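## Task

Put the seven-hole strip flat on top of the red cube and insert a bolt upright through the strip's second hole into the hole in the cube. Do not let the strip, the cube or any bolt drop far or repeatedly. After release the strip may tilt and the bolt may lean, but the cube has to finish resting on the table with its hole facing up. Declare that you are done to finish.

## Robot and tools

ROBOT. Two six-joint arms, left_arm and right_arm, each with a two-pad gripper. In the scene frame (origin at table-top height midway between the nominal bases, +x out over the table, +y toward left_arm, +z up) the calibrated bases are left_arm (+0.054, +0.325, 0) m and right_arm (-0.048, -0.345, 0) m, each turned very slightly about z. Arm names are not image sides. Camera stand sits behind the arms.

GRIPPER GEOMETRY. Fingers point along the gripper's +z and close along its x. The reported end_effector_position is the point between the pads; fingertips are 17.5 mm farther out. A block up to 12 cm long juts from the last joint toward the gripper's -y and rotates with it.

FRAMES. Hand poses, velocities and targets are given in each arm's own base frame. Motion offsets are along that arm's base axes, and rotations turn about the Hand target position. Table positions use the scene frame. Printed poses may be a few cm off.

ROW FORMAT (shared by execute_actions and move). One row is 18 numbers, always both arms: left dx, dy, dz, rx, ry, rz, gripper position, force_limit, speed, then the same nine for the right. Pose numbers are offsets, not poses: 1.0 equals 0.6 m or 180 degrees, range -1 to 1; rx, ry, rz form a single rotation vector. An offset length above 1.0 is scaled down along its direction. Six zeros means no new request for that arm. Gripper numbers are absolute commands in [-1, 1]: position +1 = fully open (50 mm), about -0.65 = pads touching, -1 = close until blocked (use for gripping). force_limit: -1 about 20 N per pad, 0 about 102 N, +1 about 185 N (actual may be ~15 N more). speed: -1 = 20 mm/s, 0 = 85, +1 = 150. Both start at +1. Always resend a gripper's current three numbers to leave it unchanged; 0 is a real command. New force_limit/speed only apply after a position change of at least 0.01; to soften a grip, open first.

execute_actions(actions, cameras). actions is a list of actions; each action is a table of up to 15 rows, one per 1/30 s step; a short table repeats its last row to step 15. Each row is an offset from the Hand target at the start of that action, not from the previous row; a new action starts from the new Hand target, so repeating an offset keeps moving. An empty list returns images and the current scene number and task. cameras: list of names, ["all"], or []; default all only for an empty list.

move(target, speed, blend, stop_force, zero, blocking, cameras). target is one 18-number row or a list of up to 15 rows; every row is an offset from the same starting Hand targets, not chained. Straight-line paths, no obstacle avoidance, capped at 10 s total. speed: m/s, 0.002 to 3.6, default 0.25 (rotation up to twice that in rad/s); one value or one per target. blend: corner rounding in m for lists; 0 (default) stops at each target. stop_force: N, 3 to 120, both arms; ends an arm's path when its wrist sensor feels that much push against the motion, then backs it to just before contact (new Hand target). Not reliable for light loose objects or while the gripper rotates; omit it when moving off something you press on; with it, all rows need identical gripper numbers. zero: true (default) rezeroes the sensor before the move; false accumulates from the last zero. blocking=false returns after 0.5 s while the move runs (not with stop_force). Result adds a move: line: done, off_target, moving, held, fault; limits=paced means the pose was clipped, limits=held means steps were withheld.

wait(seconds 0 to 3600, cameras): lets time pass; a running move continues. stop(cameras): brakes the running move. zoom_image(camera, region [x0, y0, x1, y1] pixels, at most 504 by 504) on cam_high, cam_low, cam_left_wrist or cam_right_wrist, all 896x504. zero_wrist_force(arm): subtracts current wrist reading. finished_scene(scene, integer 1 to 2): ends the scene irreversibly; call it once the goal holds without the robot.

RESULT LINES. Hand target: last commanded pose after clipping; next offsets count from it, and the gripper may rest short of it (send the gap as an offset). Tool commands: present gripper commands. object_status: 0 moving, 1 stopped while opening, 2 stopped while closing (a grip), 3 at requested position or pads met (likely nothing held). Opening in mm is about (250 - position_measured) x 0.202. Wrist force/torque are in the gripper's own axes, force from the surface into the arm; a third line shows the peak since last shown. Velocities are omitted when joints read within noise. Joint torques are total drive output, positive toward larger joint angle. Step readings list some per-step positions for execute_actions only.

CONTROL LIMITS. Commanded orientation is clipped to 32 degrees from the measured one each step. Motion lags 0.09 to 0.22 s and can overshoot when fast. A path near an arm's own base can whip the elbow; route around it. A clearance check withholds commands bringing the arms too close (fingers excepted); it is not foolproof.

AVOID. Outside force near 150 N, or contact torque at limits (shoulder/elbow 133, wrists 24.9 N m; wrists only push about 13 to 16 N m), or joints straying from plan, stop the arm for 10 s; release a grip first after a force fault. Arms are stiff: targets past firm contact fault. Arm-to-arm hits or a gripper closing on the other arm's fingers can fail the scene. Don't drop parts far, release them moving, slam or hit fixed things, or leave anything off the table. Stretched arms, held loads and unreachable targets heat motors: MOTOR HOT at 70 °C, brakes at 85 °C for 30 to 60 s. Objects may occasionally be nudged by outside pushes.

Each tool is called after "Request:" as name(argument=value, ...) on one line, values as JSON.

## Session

Request:
execute_actions(actions=[])

Request:
zoom_image(camera="cam_high", region=[300, 120, 600, 380])

Scene clock: 0.00 s.
left_arm: end_effector_position=(+0.6539, +0.1901, +0.3199) position_measured=2 object_status=3 end_effector_quat_wxyz=(-0.353, +0.874, -0.228, -0.243) | right_arm: end_effector_position=(+0.8048, +0.2691, +0.1322) position_measured=4 object_status=3 end_effector_quat_wxyz=(-0.005, +0.991, +0.133, -0.008)
Joint positions: left_arm=[-0.184 -0.989 0.942 -0.968 -0.84 1.68] | right_arm=[3.617 -2.538 -0.633 -1.553 1.586 1.78]
Joint velocities: within noise
Joint torques (N m): no reading
Wrist force (N): no reading
Wrist torque (N m): no reading
Wrist force, peak (N): no reading
Hand target: left_arm +0.6539, +0.1901, +0.3199; -0.353, +0.874, -0.228, -0.243 | right_arm +0.8048, +0.2691, +0.1322; -0.005, +0.991, +0.133, -0.008
Tool commands: left_gripper/position=+1.0 left_gripper/force_limit=+1.0 left_gripper/speed=+1.0 right_gripper/position=+0.992157 right_gripper/force_limit=+1.0 right_gripper/speed=+1.0

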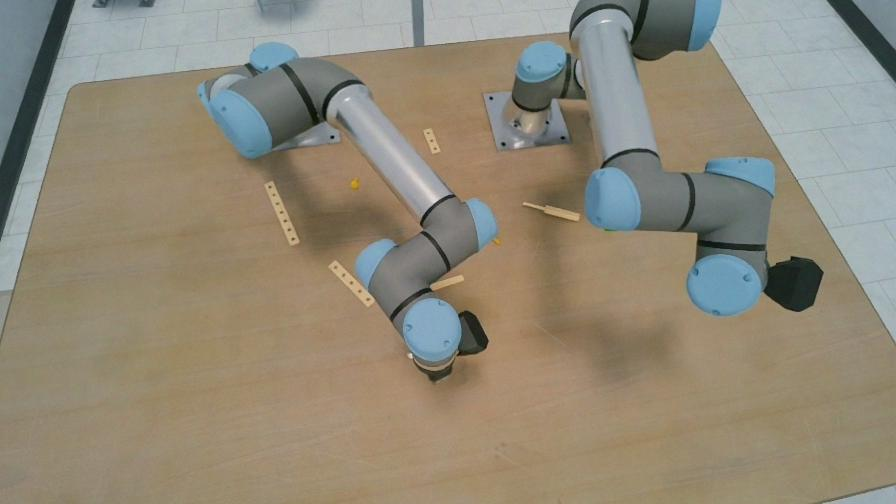

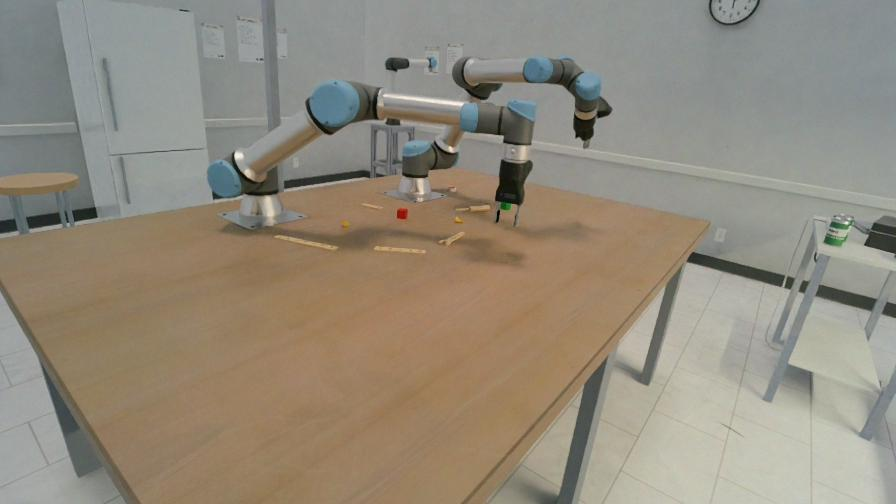

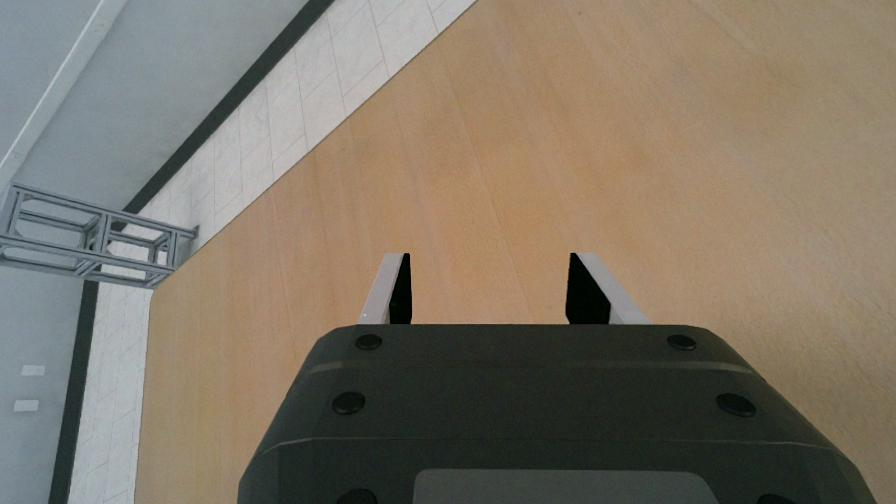

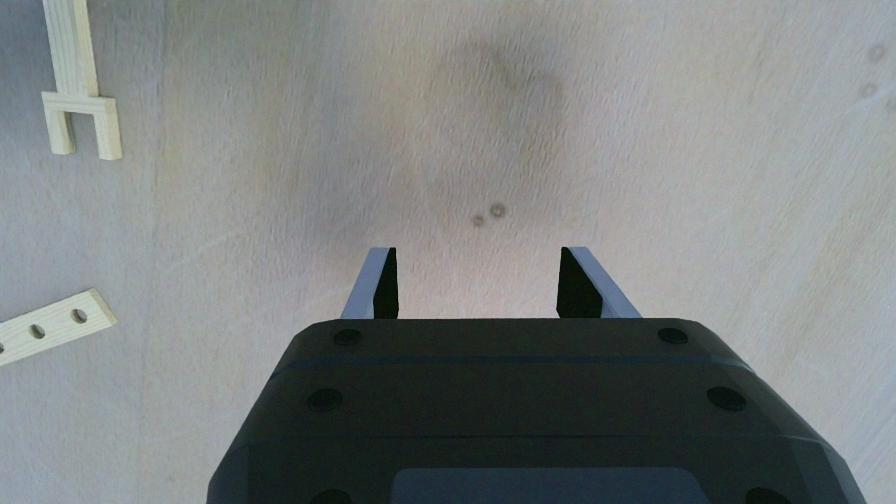

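Scaled by 1.680 from the camera's image (finer frame: 1280x720).

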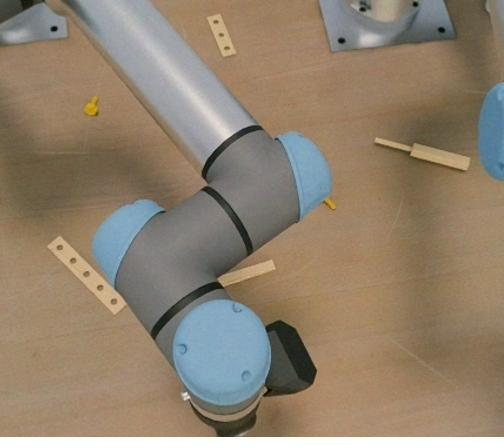

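Request:
move(target=[0,0,0,0,0,0,1,1,1,-0.6413,-0.365,0.53,0,0,0.415,0.992157,1,1], speed=0.4)

Request:
move(target=[-0.4232,-0.4002,0.2168,-0.0611,-0.3307,0.6115,1,1,1,0,0,0,0,0,0,0.992157,1,1], speed=0.4, cameras=["all"])

Scene clock: 26.70 s.
left_arm: end_effector_position=(+0.6539, +0.1901, +0.3199) position_measured=2 object_status=3 end_effector_quat_wxyz=(-0.353, +0.874, -0.228, -0.243) | right_arm: end_effector_position=(+0.4202, +0.0501, +0.4502) position_measured=4 object_status=3 end_effector_quat_wxyz=(+0.001, +0.708, +0.707, -0.009)
Joint positions: left_arm=[-0.184 -0.989 0.942 -0.968 -0.84 1.68] | right_arm=[3.585 -1.418 -1.39 -1.922 1.563 0.445]
Joint torques (N m): left_arm=[0.95 -52.54 -23.54 -1.7 1.08 0.1] | right_arm=[8.05 24.34 15.02 2.36 2.56 -1.56]
Wrist force (N): left_arm=[-0.2 -0.4 0.2] | right_arm=[0.0 0.0 0.1]
Wrist torque (N m): left_arm=[-0.06 0.04 0.00] | right_arm=[0.02 -0.05 -0.13]
Wrist force, peak (N): left_arm=[-0.1 -0.2 0.5] | right_arm=[-1.2 -2.9 -1.8]
Hand target: left_arm +0.6539, +0.1901, +0.3199; -0.353, +0.874, -0.228, -0.243 | right_arm +0.4201, +0.0501, +0.4502; +0.001, +0.707, +0.707, -0.009
Off the commanded pose: left_arm 0.000 m, 0 deg | right_arm 0.000 m, 0 deg.
move: done

Scene clock: 30.03 s.
left_arm: end_effector_position=(+0.4000, -0.0501, +0.4499) position_measured=2 object_status=3 end_effector_quat_wxyz=(+0.000, +0.707, +0.707, +0.000) | right_arm: end_effector_position=(+0.4201, +0.0501, +0.4502) position_measured=4 object_status=3 end_effector_quat_wxyz=(+0.001, +0.707, +0.707, -0.009)
Joint positions: left_arm=[-0.462 -1.782 1.442 -1.231 -1.57 -0.462] | right_arm=[3.586 -1.417 -1.39 -1.922 1.564 0.445]
Joint torques (N m): left_arm=[9.28 -19.95 -35.53 -1.84 -1.39 -1.8] | right_arm=[10.44 24.18 14.79 0.7 2.14 -2.18]
Wrist force (N): left_arm=[0.6 -0.2 -0.4] | right_arm=[0.2 0.1 -0.1]
Wrist torque (N m): left_arm=[-0.19 0.01 -0.24] | right_arm=[0.03 -0.07 -0.11]
Wrist force, peak (N): left_arm=[-0.5 -1.6 -0.9] | right_arm=[0.5 -0.1 0.0]
Hand target: left_arm +0.4000, -0.0500, +0.4500; +0.000, +0.707, +0.707, +0.000 | right_arm +0.4201, +0.0501, +0.4502; +0.001, +0.707, +0.707, -0.009
Off the commanded pose: left_arm 0.000 m, 0 deg | right_arm 0.000 m, 0 deg.
move: done

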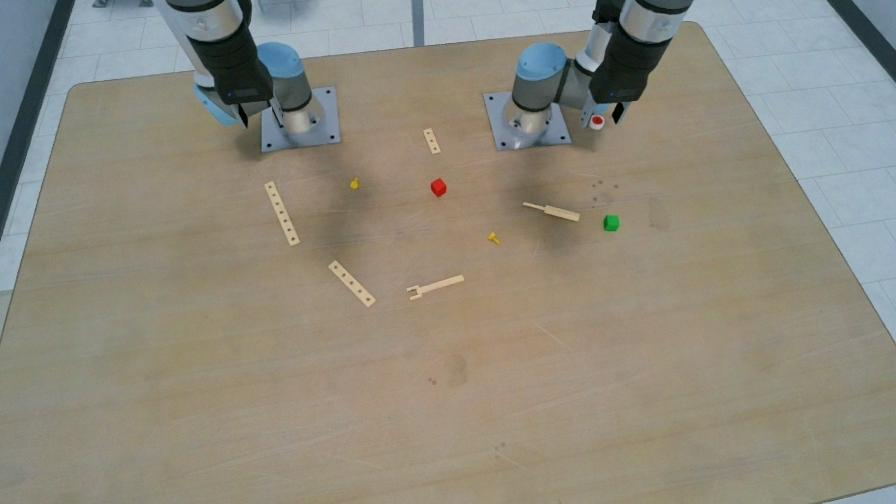

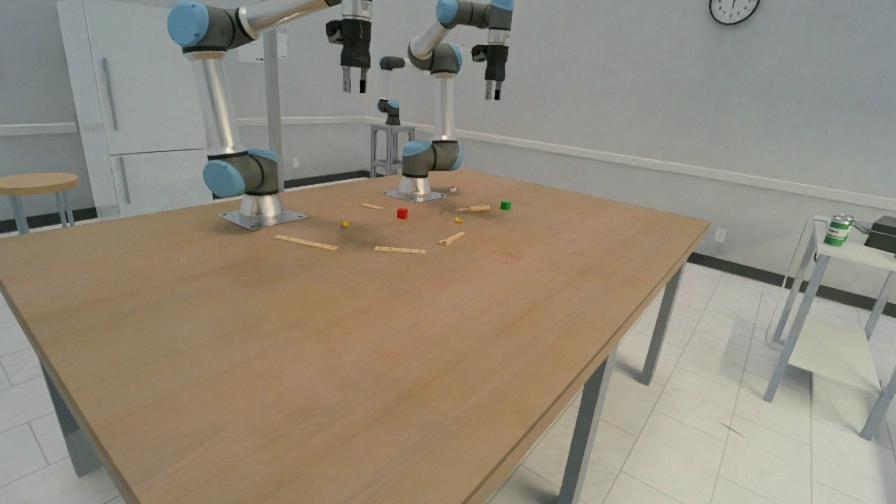

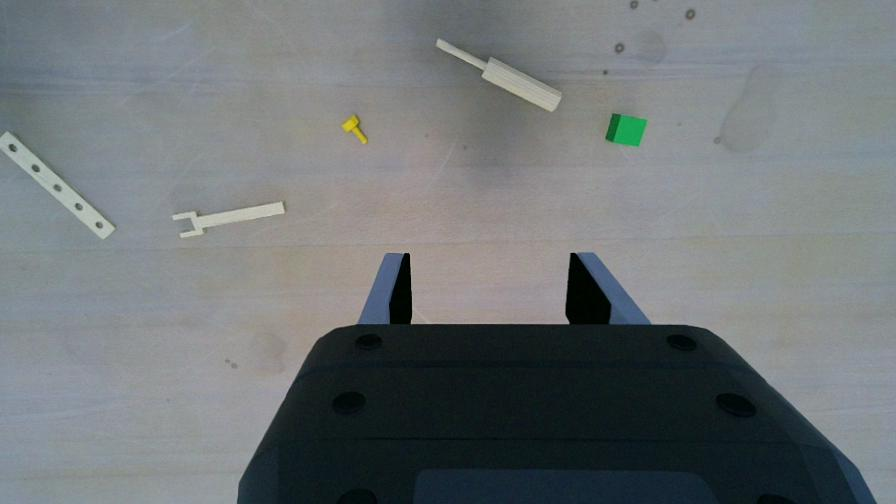

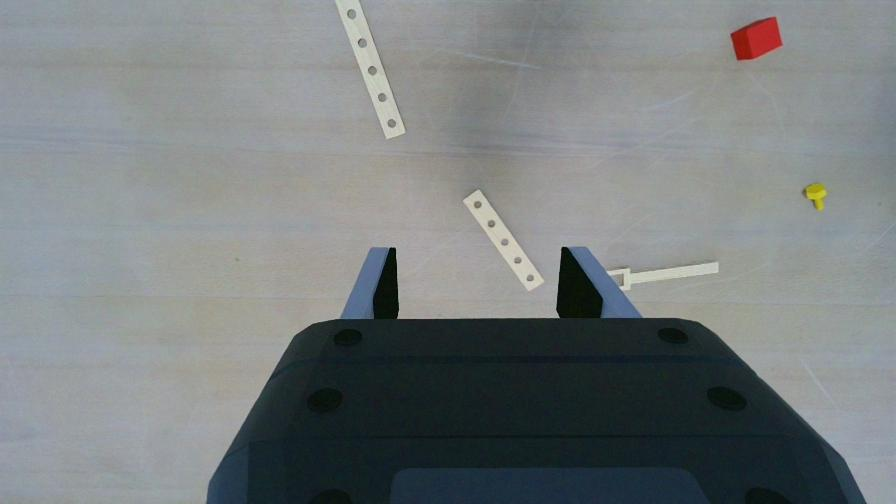

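Request:
zoom_image(camera="cam_high", region=[250, 120, 510, 320])

Request:
zoom_image(camera="cam_high", region=[410, 165, 470, 210])

Request:
zoom_image(camera="cam_right_wrist", region=[700, 0, 840, 100])

Scaled by 1.938 from the camera's image (finer frame: 1280x720).

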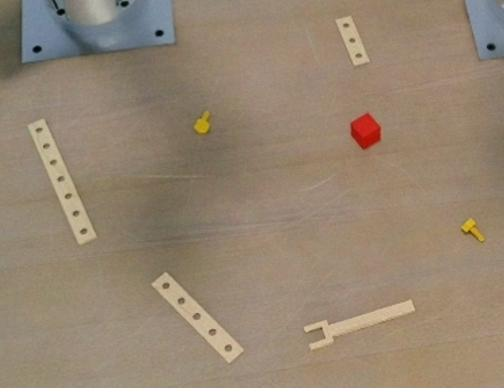

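Scaled by 8.400 from the camera's image (finer frame: 1280x720).

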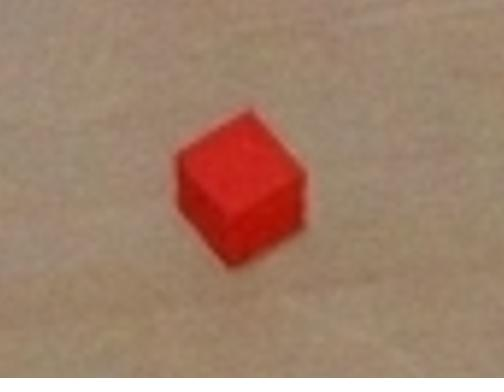

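Scaled by 3.600 from the camera's image (finer frame: 1280x720).

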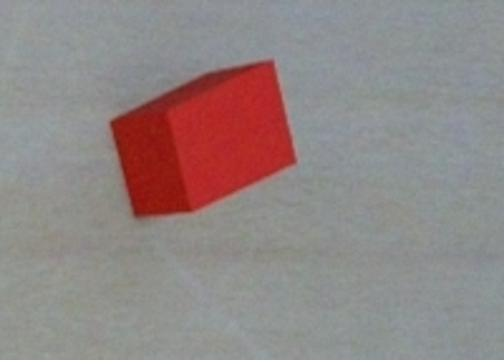

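Request:
zoom_image(camera="cam_left_wrist", region=[580, 90, 680, 170])

Scaled by 5.040 from the camera's image (finer frame: 1280x720).

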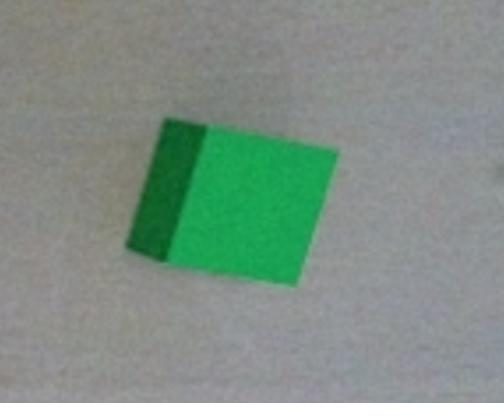

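Request:
move(target=[[-0.0218,0.3065,-0.6,0,0,-0.0722,1,-0.8,-0.5,0,0,0,0,0,0,0.992157,1,1],[-0.0218,0.3065,-0.7133,0,0,-0.0722,1,-0.8,-0.5,0,0,0,0,0,0,0.992157,1,1]], speed=[0.4,0.12], blend=[0.01,0], cameras=["cam_left_wrist"])

Request:
move(target=[0,0,0,0,0,0,-1,-0.8,-0.7,0,0,0,0,0,0,0.992157,1,1])

Scene clock: 84.77 s.
left_arm: end_effector_position=(+0.3869, +0.1338, +0.0220) position_measured=2 object_status=3 end_effector_quat_wxyz=(+0.000, +0.782, +0.623, +0.000) | right_arm: end_effector_position=(+0.4201, +0.0501, +0.4502) position_measured=4 object_status=3 end_effector_quat_wxyz=(+0.001, +0.707, +0.707, -0.009)
Joint positions: left_arm=[0.001 -1.476 2.365 -2.46 -1.571 0.228] | right_arm=[3.586 -1.417 -1.39 -1.922 1.564 0.445]
Joint torques (N m): left_arm=[12.5 -19.79 -28.04 -3.7 0.86 1.49] | right_arm=[10.54 25.52 14.87 0.76 2 -2.11]
Wrist force (N): left_arm=[0.5 0.1 -0.5] | right_arm=[0.0 -0.1 -0.1]
Wrist torque (N m): left_arm=[-0.13 0.01 -0.15] | right_arm=[0.01 -0.04 -0.11]
Wrist force, peak (N): left_arm=[-1.4 0.2 -4.3] | right_arm=[0.5 0.0 0.1]
Hand target: left_arm +0.3869, +0.1339, +0.0220; +0.000, +0.782, +0.623, +0.000 | right_arm +0.4201, +0.0501, +0.4502; +0.001, +0.707, +0.707, -0.009
Off the commanded pose: left_arm 0.000 m, 0 deg | right_arm 0.000 m, 0 deg.
move: done

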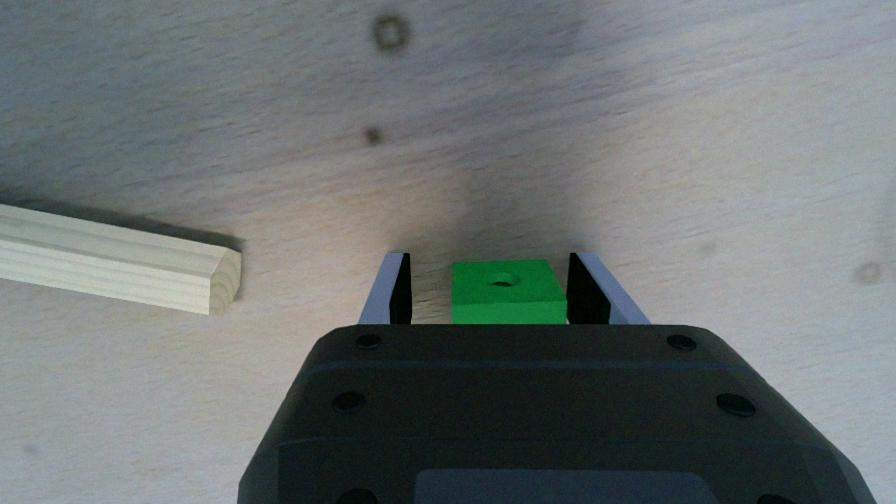

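Scene clock: 85.50 s.
left_arm: end_effector_position=(+0.3869, +0.1339, +0.0220) position_measured=103 object_status=2 end_effector_quat_wxyz=(+0.000, +0.782, +0.623, +0.000) | right_arm: end_effector_position=(+0.4201, +0.0501, +0.4502) position_measured=4 object_status=3 end_effector_quat_wxyz=(+0.001, +0.707, +0.707, -0.009)
Joint positions: left_arm=[0.001 -1.476 2.365 -2.461 -1.571 0.228] | right_arm=[3.586 -1.417 -1.39 -1.922 1.564 0.445]
Joint torques (N m): left_arm=[13.03 -15.63 -27.28 -4.84 0.51 1.08] | right_arm=[9.97 25.34 15.23 0.7 2.08 -2.02]
Wrist force (N): left_arm=[0.7 0.1 -0.4] | right_arm=[0.2 0.0 0.1]
Wrist torque (N m): left_arm=[-0.12 -0.02 -0.14] | right_arm=[0.01 -0.07 -0.11]
Wrist force, peak (N): left_arm=[0.9 -0.1 -0.6] | right_arm=[0.4 -0.1 0.1]
Hand target: left_arm +0.3869, +0.1339, +0.0220; +0.000, +0.782, +0.623, +0.000 | right_arm +0.4201, +0.0501, +0.4502; +0.001, +0.707, +0.707, -0.009
Off the commanded pose: left_arm 0.000 m, 0 deg | right_arm 0.000 m, 0 deg.
move: done

Request:
move(target=[[0,0,0.12,0,0,0,-1,-0.8,-0.7,0,0,0,0,0,0,0.992157,1,1],[0.2252,-0.3565,0.12,0,0,0.0722,-1,-0.8,-0.7,0,0,0,0,0,0,0.992157,1,1],[0.2252,-0.3565,0.001,0,0,0.0722,-1,-0.8,-0.7,0,0,0,0,0,0,0.992157,1,1]], speed=[0.3,0.35,0.12], blend=[0.03,0.02,0])

Request:
move(target=[0,0,0,0,0,0,1,-0.8,-0.5,0,0,0,0,0,0,0.992157,1,1])

Request:
move(target=[[0,0,0.1,0,0,0,1,-0.8,-0.5,0,0,0,0,0,0,0.992157,1,1],[-0.595,-0.37,0.297,0,0,0,1,-0.8,-0.5,0,0,0,0,0,0,0.992157,1,1]], speed=[0.3,0.4], blend=[0.03,0], cameras=["cam_left_wrist"])

Request:
zoom_image(camera="cam_left_wrist", region=[410, 220, 570, 330])

Scene clock: 102.97 s.
left_arm: end_effector_position=(+0.5219, -0.0800, +0.0225) position_measured=103 object_status=2 end_effector_quat_wxyz=(+0.000, +0.707, +0.707, +0.000) | right_arm: end_effector_position=(+0.4201, +0.0501, +0.4502) position_measured=4 object_status=3 end_effector_quat_wxyz=(+0.001, +0.707, +0.707, -0.009)
Joint positions: left_arm=[-0.408 -1.237 2.042 -2.375 -1.57 -0.408] | right_arm=[3.586 -1.417 -1.39 -1.922 1.564 0.445]
Joint torques (N m): left_arm=[4.43 -39.2 -29.97 -3.76 -1.35 -0.65] | right_arm=[10.5 25.45 15.35 0.8 1.65 -2.05]
Wrist force (N): left_arm=[0.3 -0.2 -0.3] | right_arm=[0.2 0.1 -0.1]
Wrist torque (N m): left_arm=[-0.17 0.05 -0.22] | right_arm=[0.03 -0.07 -0.11]
Wrist force, peak (N): left_arm=[6.6 -21.4 -48.3] | right_arm=[0.5 0.0 0.1]
Hand target: left_arm +0.5220, -0.0800, +0.0226; +0.000, +0.707, +0.707, +0.000 | right_arm +0.4201, +0.0501, +0.4502; +0.001, +0.707, +0.707, -0.009
Off the commanded pose: left_arm 0.000 m, 0 deg | right_arm 0.000 m, 0 deg.
move: done

Scene clock: 103.57 s.
left_arm: end_effector_position=(+0.5220, -0.0800, +0.0226) position_measured=3 object_status=0 end_effector_quat_wxyz=(+0.000, +0.707, +0.707, +0.000) | right_arm: end_effector_position=(+0.4201, +0.0501, +0.4502) position_measured=4 object_status=3 end_effector_quat_wxyz=(+0.001, +0.707, +0.707, -0.009)
Joint positions: left_arm=[-0.408 -1.237 2.041 -2.375 -1.57 -0.408] | right_arm=[3.586 -1.417 -1.39 -1.922 1.564 0.445]
Joint torques (N m): left_arm=[6.91 -43.56 -30.33 -4.92 -1.26 0.67] | right_arm=[9.5 24.49 14.34 0.82 1.92 -2.04]
Wrist force (N): left_arm=[0.2 -0.1 -0.4] | right_arm=[0.2 0.1 0.0]
Wrist torque (N m): left_arm=[-0.16 0.08 -0.23] | right_arm=[0.02 -0.08 -0.11]
Wrist force, peak (N): left_arm=[0.1 -0.4 -0.7] | right_arm=[0.4 0.1 -0.1]
Hand target: left_arm +0.5220, -0.0800, +0.0226; +0.000, +0.707, +0.707, +0.000 | right_arm +0.4201, +0.0501, +0.4502; +0.001, +0.707, +0.707, -0.009
Off the commanded pose: left_arm 0.000 m, 0 deg | right_arm 0.000 m, 0 deg.
move: done

Scene clock: 105.43 s.
left_arm: end_effector_position=(+0.1651, -0.3020, +0.2008) position_measured=3 object_status=3 end_effector_quat_wxyz=(+0.000, +0.707, +0.707, +0.000) | right_arm: end_effector_position=(+0.4201, +0.0501, +0.4502) position_measured=4 object_status=3 end_effector_quat_wxyz=(+0.001, +0.707, +0.707, -0.009)
Joint positions: left_arm=[-1.469 -1.964 2.209 -1.816 -1.57 -1.469] | right_arm=[3.586 -1.417 -1.39 -1.922 1.564 0.445]
Joint torques (N m): left_arm=[-9.87 -13.54 -12.33 -4.02 -1.47 -1.51] | right_arm=[9.46 24.63 15.59 0.77 1.85 -1.95]
Wrist force (N): left_arm=[0.4 0.1 -0.5] | right_arm=[0.3 -0.1 0.0]
Wrist torque (N m): left_arm=[-0.14 0.04 -0.23] | right_arm=[0.00 -0.08 -0.12]
Wrist force, peak (N): left_arm=[2.1 4.0 -3.4] | right_arm=[0.4 -0.1 0.1]
Hand target: left_arm +0.1650, -0.3020, +0.2008; +0.000, +0.707, +0.707, +0.000 | right_arm +0.4201, +0.0501, +0.4502; +0.001, +0.707, +0.707, -0.009
Off the commanded pose: left_arm 0.000 m, 0 deg | right_arm 0.000 m, 0 deg.
move: done

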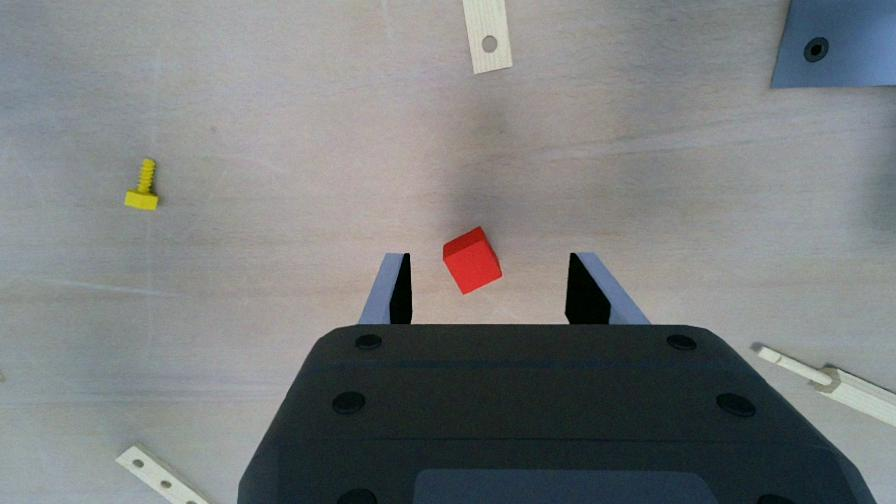

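Scaled by 3.150 from the camera's image (finer frame: 1280x720).

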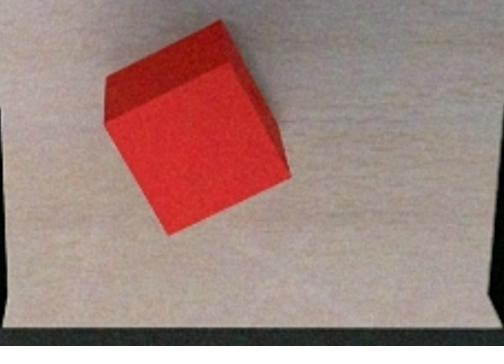

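Request:
zoom_image(camera="cam_left_wrist", region=[436, 220, 508, 300])

Scaled by 6.300 from the camera's image (finer frame: 1280x720).

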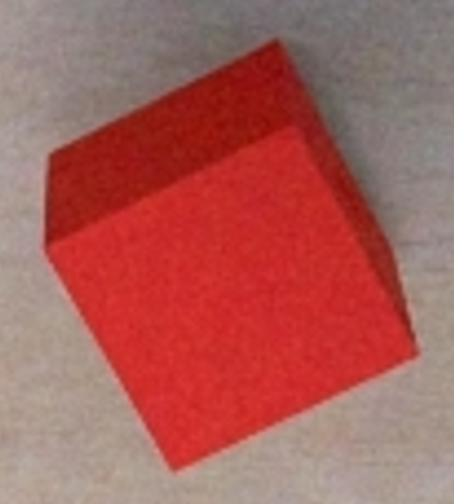

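Request:
move(target=[0.125,0.187,-0.04,0,0,0,1,-0.8,-0.5,0,0,0,0,0,0,0.992157,1,1], speed=0.4, cameras=["cam_left_wrist"])

Request:
zoom_image(camera="cam_left_wrist", region=[150, 80, 350, 240])

Scene clock: 121.67 s.
left_arm: end_effector_position=(+0.2400, -0.1899, +0.1768) position_measured=3 object_status=3 end_effector_quat_wxyz=(+0.000, +0.707, +0.707, +0.000) end_effector_velocity=(+0.000, +0.001, +0.000) end_effector_angular_velocity=(+0.001, +0.000, -0.003) | right_arm: end_effector_position=(+0.4201, +0.0501, +0.4502) position_measured=4 object_status=3 end_effector_quat_wxyz=(+0.001, +0.707, +0.707, -0.009)
Joint positions: left_arm=[-1.121 -2.07 2.327 -1.828 -1.57 -1.121] | right_arm=[3.586 -1.417 -1.39 -1.922 1.564 0.445]
Joint velocities: left_arm=[0.002 0 0.001 0 0.001 0.005] | right_arm=[within noise]
Joint torques (N m): left_arm=[12.82 -11.99 -29.03 -1.1 1.16 1.86] | right_arm=[9.02 24.56 14.97 0.76 1.84 -2.06]
Wrist force (N): left_arm=[0.3 0.2 -0.4] | right_arm=[0.0 0.0 -0.1]
Wrist torque (N m): left_arm=[-0.11 0.04 -0.10] | right_arm=[0.01 -0.05 -0.11]
Wrist force, peak (N): left_arm=[3.8 2.6 -0.6] | right_arm=[0.5 -0.1 -0.2]
Hand target: left_arm +0.2400, -0.1898, +0.1768; +0.000, +0.707, +0.707, +0.000 | right_arm +0.4201, +0.0501, +0.4502; +0.001, +0.707, +0.707, -0.009
Off the commanded pose: left_arm 0.000 m, 0 deg | right_arm 0.000 m, 0 deg.
move: done

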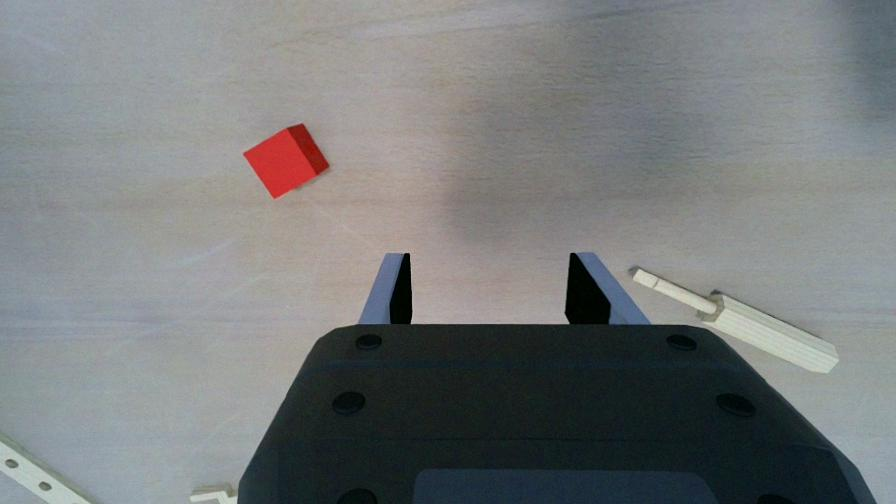

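Scaled by 2.520 from the camera's image (finer frame: 1280x720).

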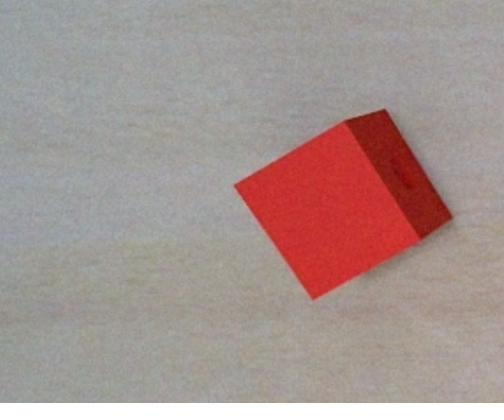

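Request:
move(target=[-0.0342,-0.1793,-0.08,-0.0907,-0.1497,-0.3384,1,-0.8,-0.5,0,0,0,0,0,0,0.992157,1,1], speed=0.25, cameras=["cam_left_wrist"])

Scene clock: 144.23 s.
left_arm: end_effector_position=(+0.2195, -0.2973, +0.1287) position_measured=3 object_status=3 end_effector_quat_wxyz=(+0.251, +0.938, +0.231, +0.062) | right_arm: end_effector_position=(+0.4201, +0.0501, +0.4502) position_measured=4 object_status=3 end_effector_quat_wxyz=(+0.001, +0.707, +0.707, -0.009)
Joint positions: left_arm=[-1.435 -2.067 2.696 -2.698 -1.4 -0.304] | right_arm=[3.586 -1.417 -1.39 -1.922 1.564 0.445]
Joint torques (N m): left_arm=[5.14 -8.41 -34.01 -4.39 1.5 1.04] | right_arm=[9.44 24.94 14.95 0.89 1.44 -1.98]
Wrist force (N): left_arm=[0.1 -0.5 -1.8] | right_arm=[0.3 0.1 0.0]
Wrist torque (N m): left_arm=[-0.42 0.15 -0.29] | right_arm=[0.03 -0.09 -0.11]
Wrist force, peak (N): left_arm=[0.2 0.1 -2.0] | right_arm=[0.4 0.1 -0.1]
Hand target: left_arm +0.2195, -0.2974, +0.1288; +0.252, +0.938, +0.231, +0.062 | right_arm +0.4201, +0.0501, +0.4502; +0.001, +0.707, +0.707, -0.009
Off the commanded pose: left_arm 0.000 m, 0 deg | right_arm 0.000 m, 0 deg.
move: done

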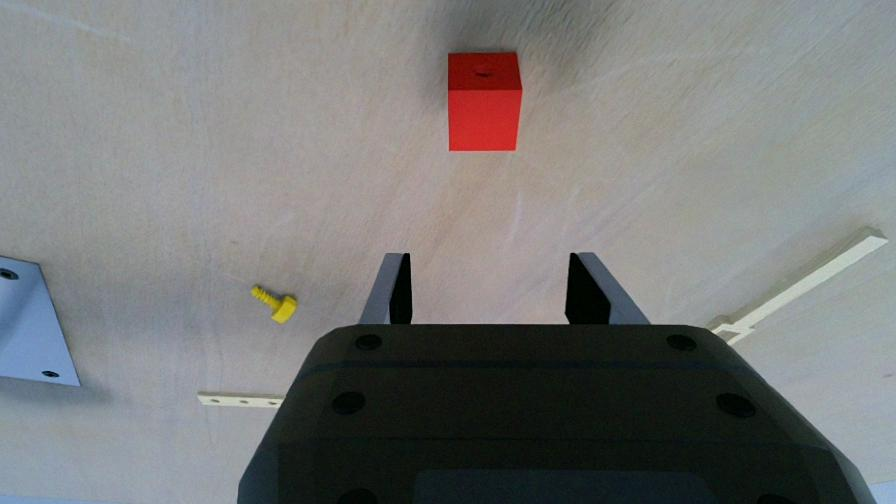

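Request:
move(target=[0,0,-0.1738,0,0,0,1,-0.8,-0.5,0,0,0,0,0,0,0.992157,1,1], speed=0.12, stop_force=15)

Request:
move(target=[0,0,0,0,0,0,-1,-0.8,-0.7,0,0,0,0,0,0,0.992157,1,1], cameras=["cam_left_wrist"])

Scene clock: 164.43 s.
left_arm: end_effector_position=(+0.2191, -0.2964, +0.0607) position_measured=3 object_status=3 end_effector_quat_wxyz=(+0.249, +0.938, +0.231, +0.062) | right_arm: end_effector_position=(+0.4201, +0.0501, +0.4502) position_measured=4 object_status=3 end_effector_quat_wxyz=(+0.001, +0.707, +0.707, -0.009)
Joint positions: left_arm=[-1.438 -1.756 2.814 -3.122 -1.398 -0.307] | right_arm=[3.586 -1.417 -1.39 -1.922 1.564 0.445]
Joint torques (N m): left_arm=[13.36 -0.4 -26.07 -5.56 -1.12 -0.83] | right_arm=[8.56 24.68 15.96 0.77 1.37 -1.96]
Wrist force (N): left_arm=[0.2 -0.2 -1.7] | right_arm=[0.1 -0.1 -0.4]
Wrist torque (N m): left_arm=[-0.37 0.14 -0.30] | right_arm=[0.00 -0.06 -0.11]
Wrist force, peak (N): left_arm=[-1.8 -8.2 6.4] | right_arm=[0.3 -0.1 -0.4]
Hand target: left_arm +0.2191, -0.2964, +0.0607; +0.249, +0.938, +0.231, +0.062 (not the last commanded pose) | right_arm +0.4201, +0.0501, +0.4502; +0.001, +0.707, +0.707, -0.009
Off the commanded pose: left_arm 0.036 m, 0 deg | right_arm 0.000 m, 0 deg.
move: held (left_arm; a check stopped the path); limits=held
pose unreachable (left arm): on one or more control steps of this call, first in action 0 (counted from 0), this arm could not follow its commanded pose, so it was not sent that pose on those steps. It may still have moved: this result reports where it is.
cause: moving toward the commanded pose would bring two parts of the arm too close to each other (joints 3 (elbow) and 4 (wrist 1) lie between them).

Scene clock: 165.93 s.
left_arm: end_effector_position=(+0.2191, -0.2964, +0.0607) position_measured=250 object_status=3 end_effector_quat_wxyz=(+0.249, +0.938, +0.231, +0.062) | right_arm: end_effector_position=(+0.4201, +0.0501, +0.4502) position_measured=4 object_status=3 end_effector_quat_wxyz=(+0.001, +0.707, +0.707, -0.009)
Joint positions: left_arm=[-1.438 -1.756 2.814 -3.122 -1.398 -0.307] | right_arm=[3.586 -1.417 -1.39 -1.922 1.564 0.445]
Joint torques (N m): left_arm=[12.85 0.34 -25.31 -5.43 -1.33 0.03] | right_arm=[8.77 23.72 14.93 0.86 1.15 -1.96]
Wrist force (N): left_arm=[0.0 -0.2 -1.7] | right_arm=[0.2 -0.1 -0.1]
Wrist torque (N m): left_arm=[-0.37 0.17 -0.29] | right_arm=[-0.01 -0.07 -0.11]
Wrist force, peak (N): left_arm=[0.2 -0.2 -2.0] | right_arm=[0.3 0.2 -0.3]
Hand target: left_arm +0.2191, -0.2964, +0.0607; +0.249, +0.938, +0.231, +0.062 | right_arm +0.4201, +0.0501, +0.4502; +0.001, +0.707, +0.707, -0.009
Off the commanded pose: left_arm 0.000 m, 0 deg | right_arm 0.000 m, 0 deg.
move: done

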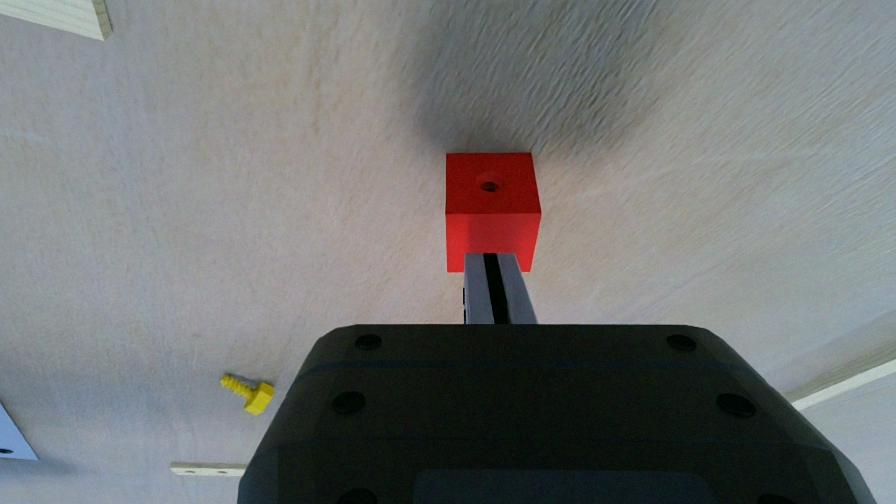

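Request:
move(target=[[0,0,0.07,0,0,0,1,-0.8,1,0,0,0,0,0,0,0.992157,1,1],[0.004,-0.008,0.05,0.1477,0.0772,0,1,-0.8,1,0,0,0,0,0,0,0.992157,1,1],[0.004,-0.008,-0.0645,0.1477,0.0772,0,1,-0.8,1,0,0,0,0,0,0,0.992157,1,1]], speed=[0.2,0.2,0.12], cameras=["cam_left_wrist"])

Scene clock: 183.93 s.
left_arm: end_effector_position=(+0.2214, -0.3011, +0.0220) position_measured=3 object_status=3 end_effector_quat_wxyz=(-0.002, +0.971, +0.239, +0.001) | right_arm: end_effector_position=(+0.4201, +0.0501, +0.4502) position_measured=4 object_status=3 end_effector_quat_wxyz=(+0.001, +0.707, +0.707, -0.009)
Joint positions: left_arm=[-1.303 -1.559 2.454 -2.461 -1.569 -0.214] | right_arm=[3.586 -1.417 -1.39 -1.922 1.564 0.445]
Joint torques (N m): left_arm=[12.75 -16.1 -27.9 -3.69 -0.56 1.79] | right_arm=[9.98 23.64 14.56 0.93 1.05 -1.85]
Wrist force (N): left_arm=[0.3 -0.1 -0.2] | right_arm=[0.0 0.0 -0.2]
Wrist torque (N m): left_arm=[-0.15 0.06 -0.13] | right_arm=[0.02 -0.04 -0.11]
Wrist force, peak (N): left_arm=[0.1 1.6 -4.1] | right_arm=[0.4 -0.1 -0.4]
Hand target: left_arm +0.2215, -0.3012, +0.0220; -0.002, +0.971, +0.239, +0.001 | right_arm +0.4201, +0.0501, +0.4502; +0.001, +0.707, +0.707, -0.009
Off the commanded pose: left_arm 0.000 m, 0 deg | right_arm 0.000 m, 0 deg.
move: done

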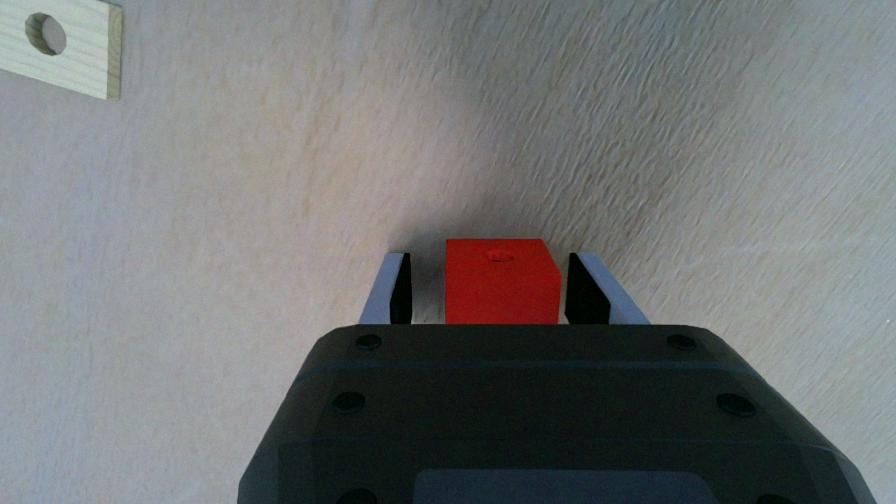

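Request:
move(target=[0,0,0,0,0,0,-1,-0.8,-0.7,0,0,0,0,0,0,0.992157,1,1])

Request:
move(target=[[0,0,0.12,0,0,0,-1,-0.8,-0.7,0,0,0,0,0,0,0.992157,1,1],[0.3008,0.3687,0.12,0,0,0.5411,-1,-0.8,-0.7,0,0,0,0,0,0,0.992157,1,1],[0.3008,0.3687,0.0015,0,0,0.5411,-1,-0.8,-0.7,0,0,0,0,0,0,0.992157,1,1]], speed=[0.3,0.5,0.12], blend=[0.03,0.02,0])

Request:
move(target=[0,0,0,0,0,0,1,-0.8,-0.5,0,0,0,0,0,0,0.992157,1,1])

Scene clock: 194.83 s.
left_arm: end_effector_position=(+0.2215, -0.3012, +0.0220) position_measured=102 object_status=2 end_effector_quat_wxyz=(-0.002, +0.971, +0.239, +0.001) | right_arm: end_effector_position=(+0.4201, +0.0501, +0.4502) position_measured=4 object_status=3 end_effector_quat_wxyz=(+0.001, +0.707, +0.707, -0.009)
Joint positions: left_arm=[-1.303 -1.559 2.454 -2.462 -1.569 -0.214] | right_arm=[3.586 -1.417 -1.39 -1.922 1.564 0.445]
Joint torques (N m): left_arm=[12.54 -11.96 -27.43 -4.45 -1.4 1.58] | right_arm=[9.02 23.89 14.3 0.8 0.72 -1.73]
Wrist force (N): left_arm=[0.3 -0.1 -0.1] | right_arm=[0.1 -0.2 0.0]
Wrist torque (N m): left_arm=[-0.16 0.06 -0.14] | right_arm=[-0.01 -0.05 -0.11]
Wrist force, peak (N): left_arm=[0.5 -0.1 -0.6] | right_arm=[0.4 -0.1 -0.2]
Hand target: left_arm +0.2215, -0.3012, +0.0220; -0.002, +0.971, +0.239, +0.001 | right_arm +0.4201, +0.0501, +0.4502; +0.001, +0.707, +0.707, -0.009
Off the commanded pose: left_arm 0.000 m, 0 deg | right_arm 0.000 m, 0 deg.
move: done

Scene clock: 197.97 s.
left_arm: end_effector_position=(+0.4019, -0.0800, +0.0229) position_measured=102 object_status=2 end_effector_quat_wxyz=(-0.002, +0.462, +0.887, -0.001) | right_arm: end_effector_position=(+0.4201, +0.0501, +0.4502) position_measured=4 object_status=3 end_effector_quat_wxyz=(+0.001, +0.707, +0.707, -0.009)
Joint positions: left_arm=[-0.526 -1.476 2.36 -2.45 -1.573 -1.138] | right_arm=[3.586 -1.417 -1.39 -1.922 1.564 0.445]
Joint torques (N m): left_arm=[11.99 -21.31 -28.85 -4.14 0.98 1.73] | right_arm=[8.26 22.98 16.48 0.74 0.65 -1.92]
Wrist force (N): left_arm=[0.5 -0.1 -0.6] | right_arm=[0.1 0.0 -0.2]
Wrist torque (N m): left_arm=[-0.16 0.03 -0.22] | right_arm=[0.01 -0.05 -0.11]
Wrist force, peak (N): left_arm=[5.1 -1.4 -19.0] | right_arm=[0.3 -0.1 -0.4]
Hand target: left_arm +0.4020, -0.0799, +0.0229; -0.002, +0.462, +0.887, -0.001 | right_arm +0.4201, +0.0501, +0.4502; +0.001, +0.707, +0.707, -0.009
Off the commanded pose: left_arm 0.000 m, 0 deg | right_arm 0.000 m, 0 deg.
move: done

Scene clock: 198.57 s.
left_arm: end_effector_position=(+0.4020, -0.0799, +0.0229) position_measured=3 object_status=0 end_effector_quat_wxyz=(-0.002, +0.462, +0.887, -0.001) | right_arm: end_effector_position=(+0.4201, +0.0501, +0.4502) position_measured=4 object_status=3 end_effector_quat_wxyz=(+0.001, +0.707, +0.707, -0.009)
Joint positions: left_arm=[-0.526 -1.476 2.36 -2.45 -1.573 -1.138] | right_arm=[3.586 -1.417 -1.39 -1.922 1.564 0.445]
Joint torques (N m): left_arm=[12.62 -15.87 -28.19 -4.93 0.98 1.86] | right_arm=[8.96 23.69 14.97 0.89 0.81 -1.7]
Wrist force (N): left_arm=[0.4 -0.3 -0.5] | right_arm=[0.2 -0.2 0.0]
Wrist torque (N m): left_arm=[-0.19 0.03 -0.23] | right_arm=[-0.01 -0.07 -0.11]
Wrist force, peak (N): left_arm=[0.0 -0.5 -0.7] | right_arm=[0.5 0.0 -0.1]
Hand target: left_arm +0.4020, -0.0799, +0.0229; -0.002, +0.462, +0.887, -0.001 | right_arm +0.4201, +0.0501, +0.4502; +0.001, +0.707, +0.707, -0.009
Off the commanded pose: left_arm 0.000 m, 0 deg | right_arm 0.000 m, 0 deg.
move: done

Request:
move(target=[[0,0,0.12,0,0,0,1,-0.8,-0.5,0,0,0,0,0,0,0.992157,1,1],[-0.0058,-0.0042,0.12,0.0956,-0.1365,0,1,-0.8,-0.5,0,0,0,0,0,0,0.992157,1,1],[-0.0058,-0.0042,0.0027,0.0956,-0.1365,0,1,-0.8,-0.5,0,0,0,0,0,0,0.992157,1,1]], speed=[0.25,0.25,0.12], blend=[0.01,0.005,0], cameras=["cam_left_wrist"])

Request:
move(target=[0,0,0,0,0,0,-1,-0.8,-0.7,0,0,0,0,0,0,0.992157,1,1])

Scene clock: 207.43 s.
left_arm: end_effector_position=(+0.3984, -0.0824, +0.0245) position_measured=3 object_status=3 end_effector_quat_wxyz=(+0.118, +0.446, +0.857, +0.229) | right_arm: end_effector_position=(+0.4201, +0.0501, +0.4502) position_measured=4 object_status=3 end_effector_quat_wxyz=(+0.001, +0.707, +0.707, -0.009)
Joint positions: left_arm=[-0.903 -1.545 2.598 -2.653 -1.052 -1.507] | right_arm=[3.586 -1.417 -1.39 -1.922 1.564 0.445]
Joint torques (N m): left_arm=[2.31 -10.77 -25.26 -4.18 1.64 -1.37] | right_arm=[8.96 24.29 14.64 0.92 0.55 -1.85]
Wrist force (N): left_arm=[0.1 0.0 -1.5] | right_arm=[0.2 -0.1 -0.2]
Wrist torque (N m): left_arm=[-0.34 0.13 -0.42] | right_arm=[0.00 -0.07 -0.11]
Wrist force, peak (N): left_arm=[0.7 0.9 -3.7] | right_arm=[0.3 0.1 -0.4]
Hand target: left_arm +0.3985, -0.0825, +0.0245; +0.118, +0.446, +0.857, +0.229 | right_arm +0.4201, +0.0501, +0.4502; +0.001, +0.707, +0.707, -0.009
Off the commanded pose: left_arm 0.000 m, 0 deg | right_arm 0.000 m, 0 deg.
move: done

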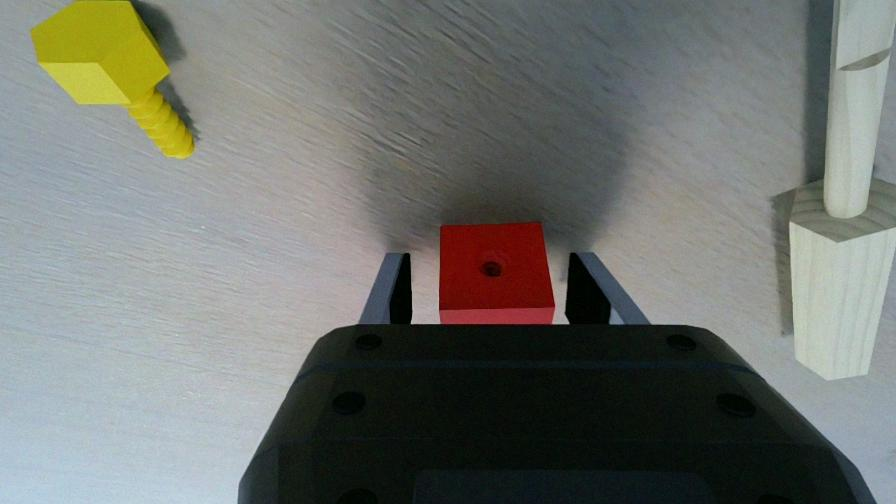

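Scene clock: 208.17 s.
left_arm: end_effector_position=(+0.3985, -0.0825, +0.0246) position_measured=102 object_status=2 end_effector_quat_wxyz=(+0.118, +0.446, +0.857, +0.229) | right_arm: end_effector_position=(+0.4201, +0.0501, +0.4502) position_measured=4 object_status=3 end_effector_quat_wxyz=(+0.001, +0.707, +0.707, -0.009)
Joint positions: left_arm=[-0.903 -1.544 2.598 -2.654 -1.052 -1.508] | right_arm=[3.586 -1.417 -1.39 -1.922 1.564 0.445]
Joint torques (N m): left_arm=[-9.44 -10 -24.55 -4.48 0.2 -1.47] | right_arm=[9.07 23.6 15.7 0.79 0.58 -1.97]
Wrist force (N): left_arm=[0.2 0.0 -1.4] | right_arm=[0.2 -0.1 -0.2]
Wrist torque (N m): left_arm=[-0.33 0.12 -0.42] | right_arm=[0.00 -0.08 -0.11]
Wrist force, peak (N): left_arm=[0.0 -0.3 -1.8] | right_arm=[0.3 -0.2 -0.2]
Hand target: left_arm +0.3985, -0.0825, +0.0245; +0.118, +0.446, +0.857, +0.229 | right_arm +0.4201, +0.0501, +0.4502; +0.001, +0.707, +0.707, -0.009
Off the commanded pose: left_arm 0.000 m, 0 deg | right_arm 0.000 m, 0 deg.
move: done

Request:
move(target=[[0,0,0.13,0,0,0,-1,-0.8,-0.7,0,0,0,0,0,0,0.992157,1,1],[0.016,0.0113,0.14,-0.2868,0.4096,0,-1,-0.8,-0.7,0,0,0,0,0,0,0.992157,1,1],[0.016,0.0113,0.002,-0.2868,0.4096,0,-1,-0.8,-0.7,0,0,0,0,0,0,0.992157,1,1]], speed=[0.3,0.3,0.15], blend=[0.03,0.02,0])

Request:
move(target=[0,0,-0.012,0,0,0,-1,-0.8,-0.7,0,0,0,0,0,0,0.992157,1,1], speed=0.008, stop_force=4, cameras=["cam_left_wrist"])

Scene clock: 222.50 s.
left_arm: end_effector_position=(+0.4080, -0.0757, +0.0258) position_measured=102 object_status=2 end_effector_quat_wxyz=(-0.233, +0.400, +0.767, -0.444) | right_arm: end_effector_position=(+0.4201, +0.0501, +0.4502) position_measured=4 object_status=3 end_effector_quat_wxyz=(+0.001, +0.707, +0.707, -0.009)
Joint positions: left_arm=[-0.137 -0.964 1.753 -1.451 -2.2 -0.432] | right_arm=[3.586 -1.417 -1.39 -1.922 1.564 0.445]
Joint torques (N m): left_arm=[-9.52 -43.9 -27.45 -0.15 -2.38 -1.4] | right_arm=[8.92 22.69 16.09 0.72 0.4 -1.8]
Wrist force (N): left_arm=[0.2 1.6 0.8] | right_arm=[0.3 0.1 -0.1]
Wrist torque (N m): left_arm=[0.31 0.10 0.21] | right_arm=[0.02 -0.08 -0.11]
Wrist force, peak (N): left_arm=[0.2 4.1 2.3] | right_arm=[0.4 0.1 -0.4]
Hand target: left_arm +0.4081, -0.0757, +0.0257; -0.233, +0.400, +0.767, -0.444 | right_arm +0.4201, +0.0501, +0.4502; +0.001, +0.707, +0.707, -0.009
Off the commanded pose: left_arm 0.000 m, 0 deg | right_arm 0.000 m, 0 deg.
move: done

Scene clock: 224.17 s.
left_arm: end_effector_position=(+0.4080, -0.0757, +0.0200) position_measured=102 object_status=2 end_effector_quat_wxyz=(-0.233, +0.400, +0.767, -0.444) | right_arm: end_effector_position=(+0.4201, +0.0501, +0.4502) position_measured=4 object_status=3 end_effector_quat_wxyz=(+0.001, +0.707, +0.707, -0.009)
Joint positions: left_arm=[-0.137 -0.954 1.756 -1.463 -2.2 -0.432] | right_arm=[3.586 -1.417 -1.39 -1.922 1.564 0.445]
Joint torques (N m): left_arm=[-9.94 -52.11 -24.27 0.94 0.39 -1.44] | right_arm=[9.2 23.92 15.73 0.78 0.18 -1.55]
Wrist force (N): left_arm=[1.0 -1.2 -1.0] | right_arm=[0.2 0.0 -0.2]
Wrist torque (N m): left_arm=[0.20 0.07 0.23] | right_arm=[0.02 -0.06 -0.11]
Wrist force, peak (N): left_arm=[5.2 -17.5 -10.3] | right_arm=[0.4 0.0 -0.3]
Hand target: left_arm +0.4081, -0.0757, +0.0200; -0.233, +0.400, +0.767, -0.444 (not the last commanded pose) | right_arm +0.4201, +0.0501, +0.4502; +0.001, +0.707, +0.707, -0.009
Off the commanded pose: left_arm 0.001 m, 0 deg | right_arm 0.000 m, 0 deg.
move: contact (left_arm)

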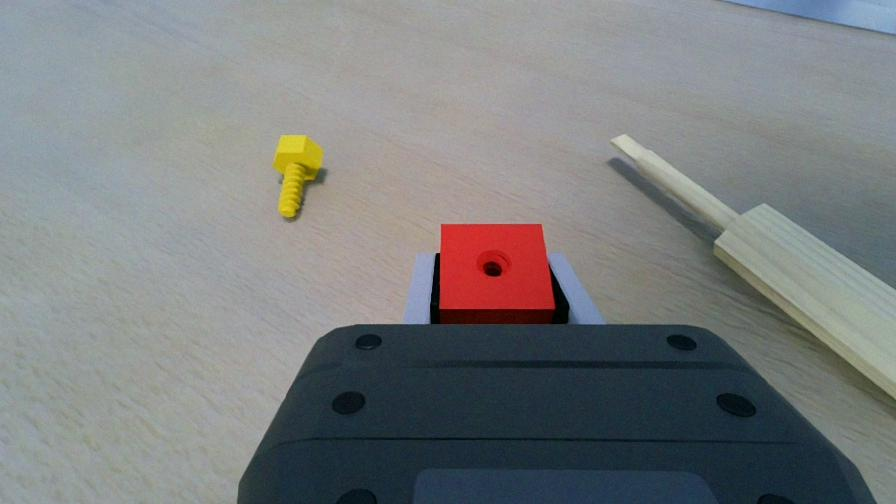

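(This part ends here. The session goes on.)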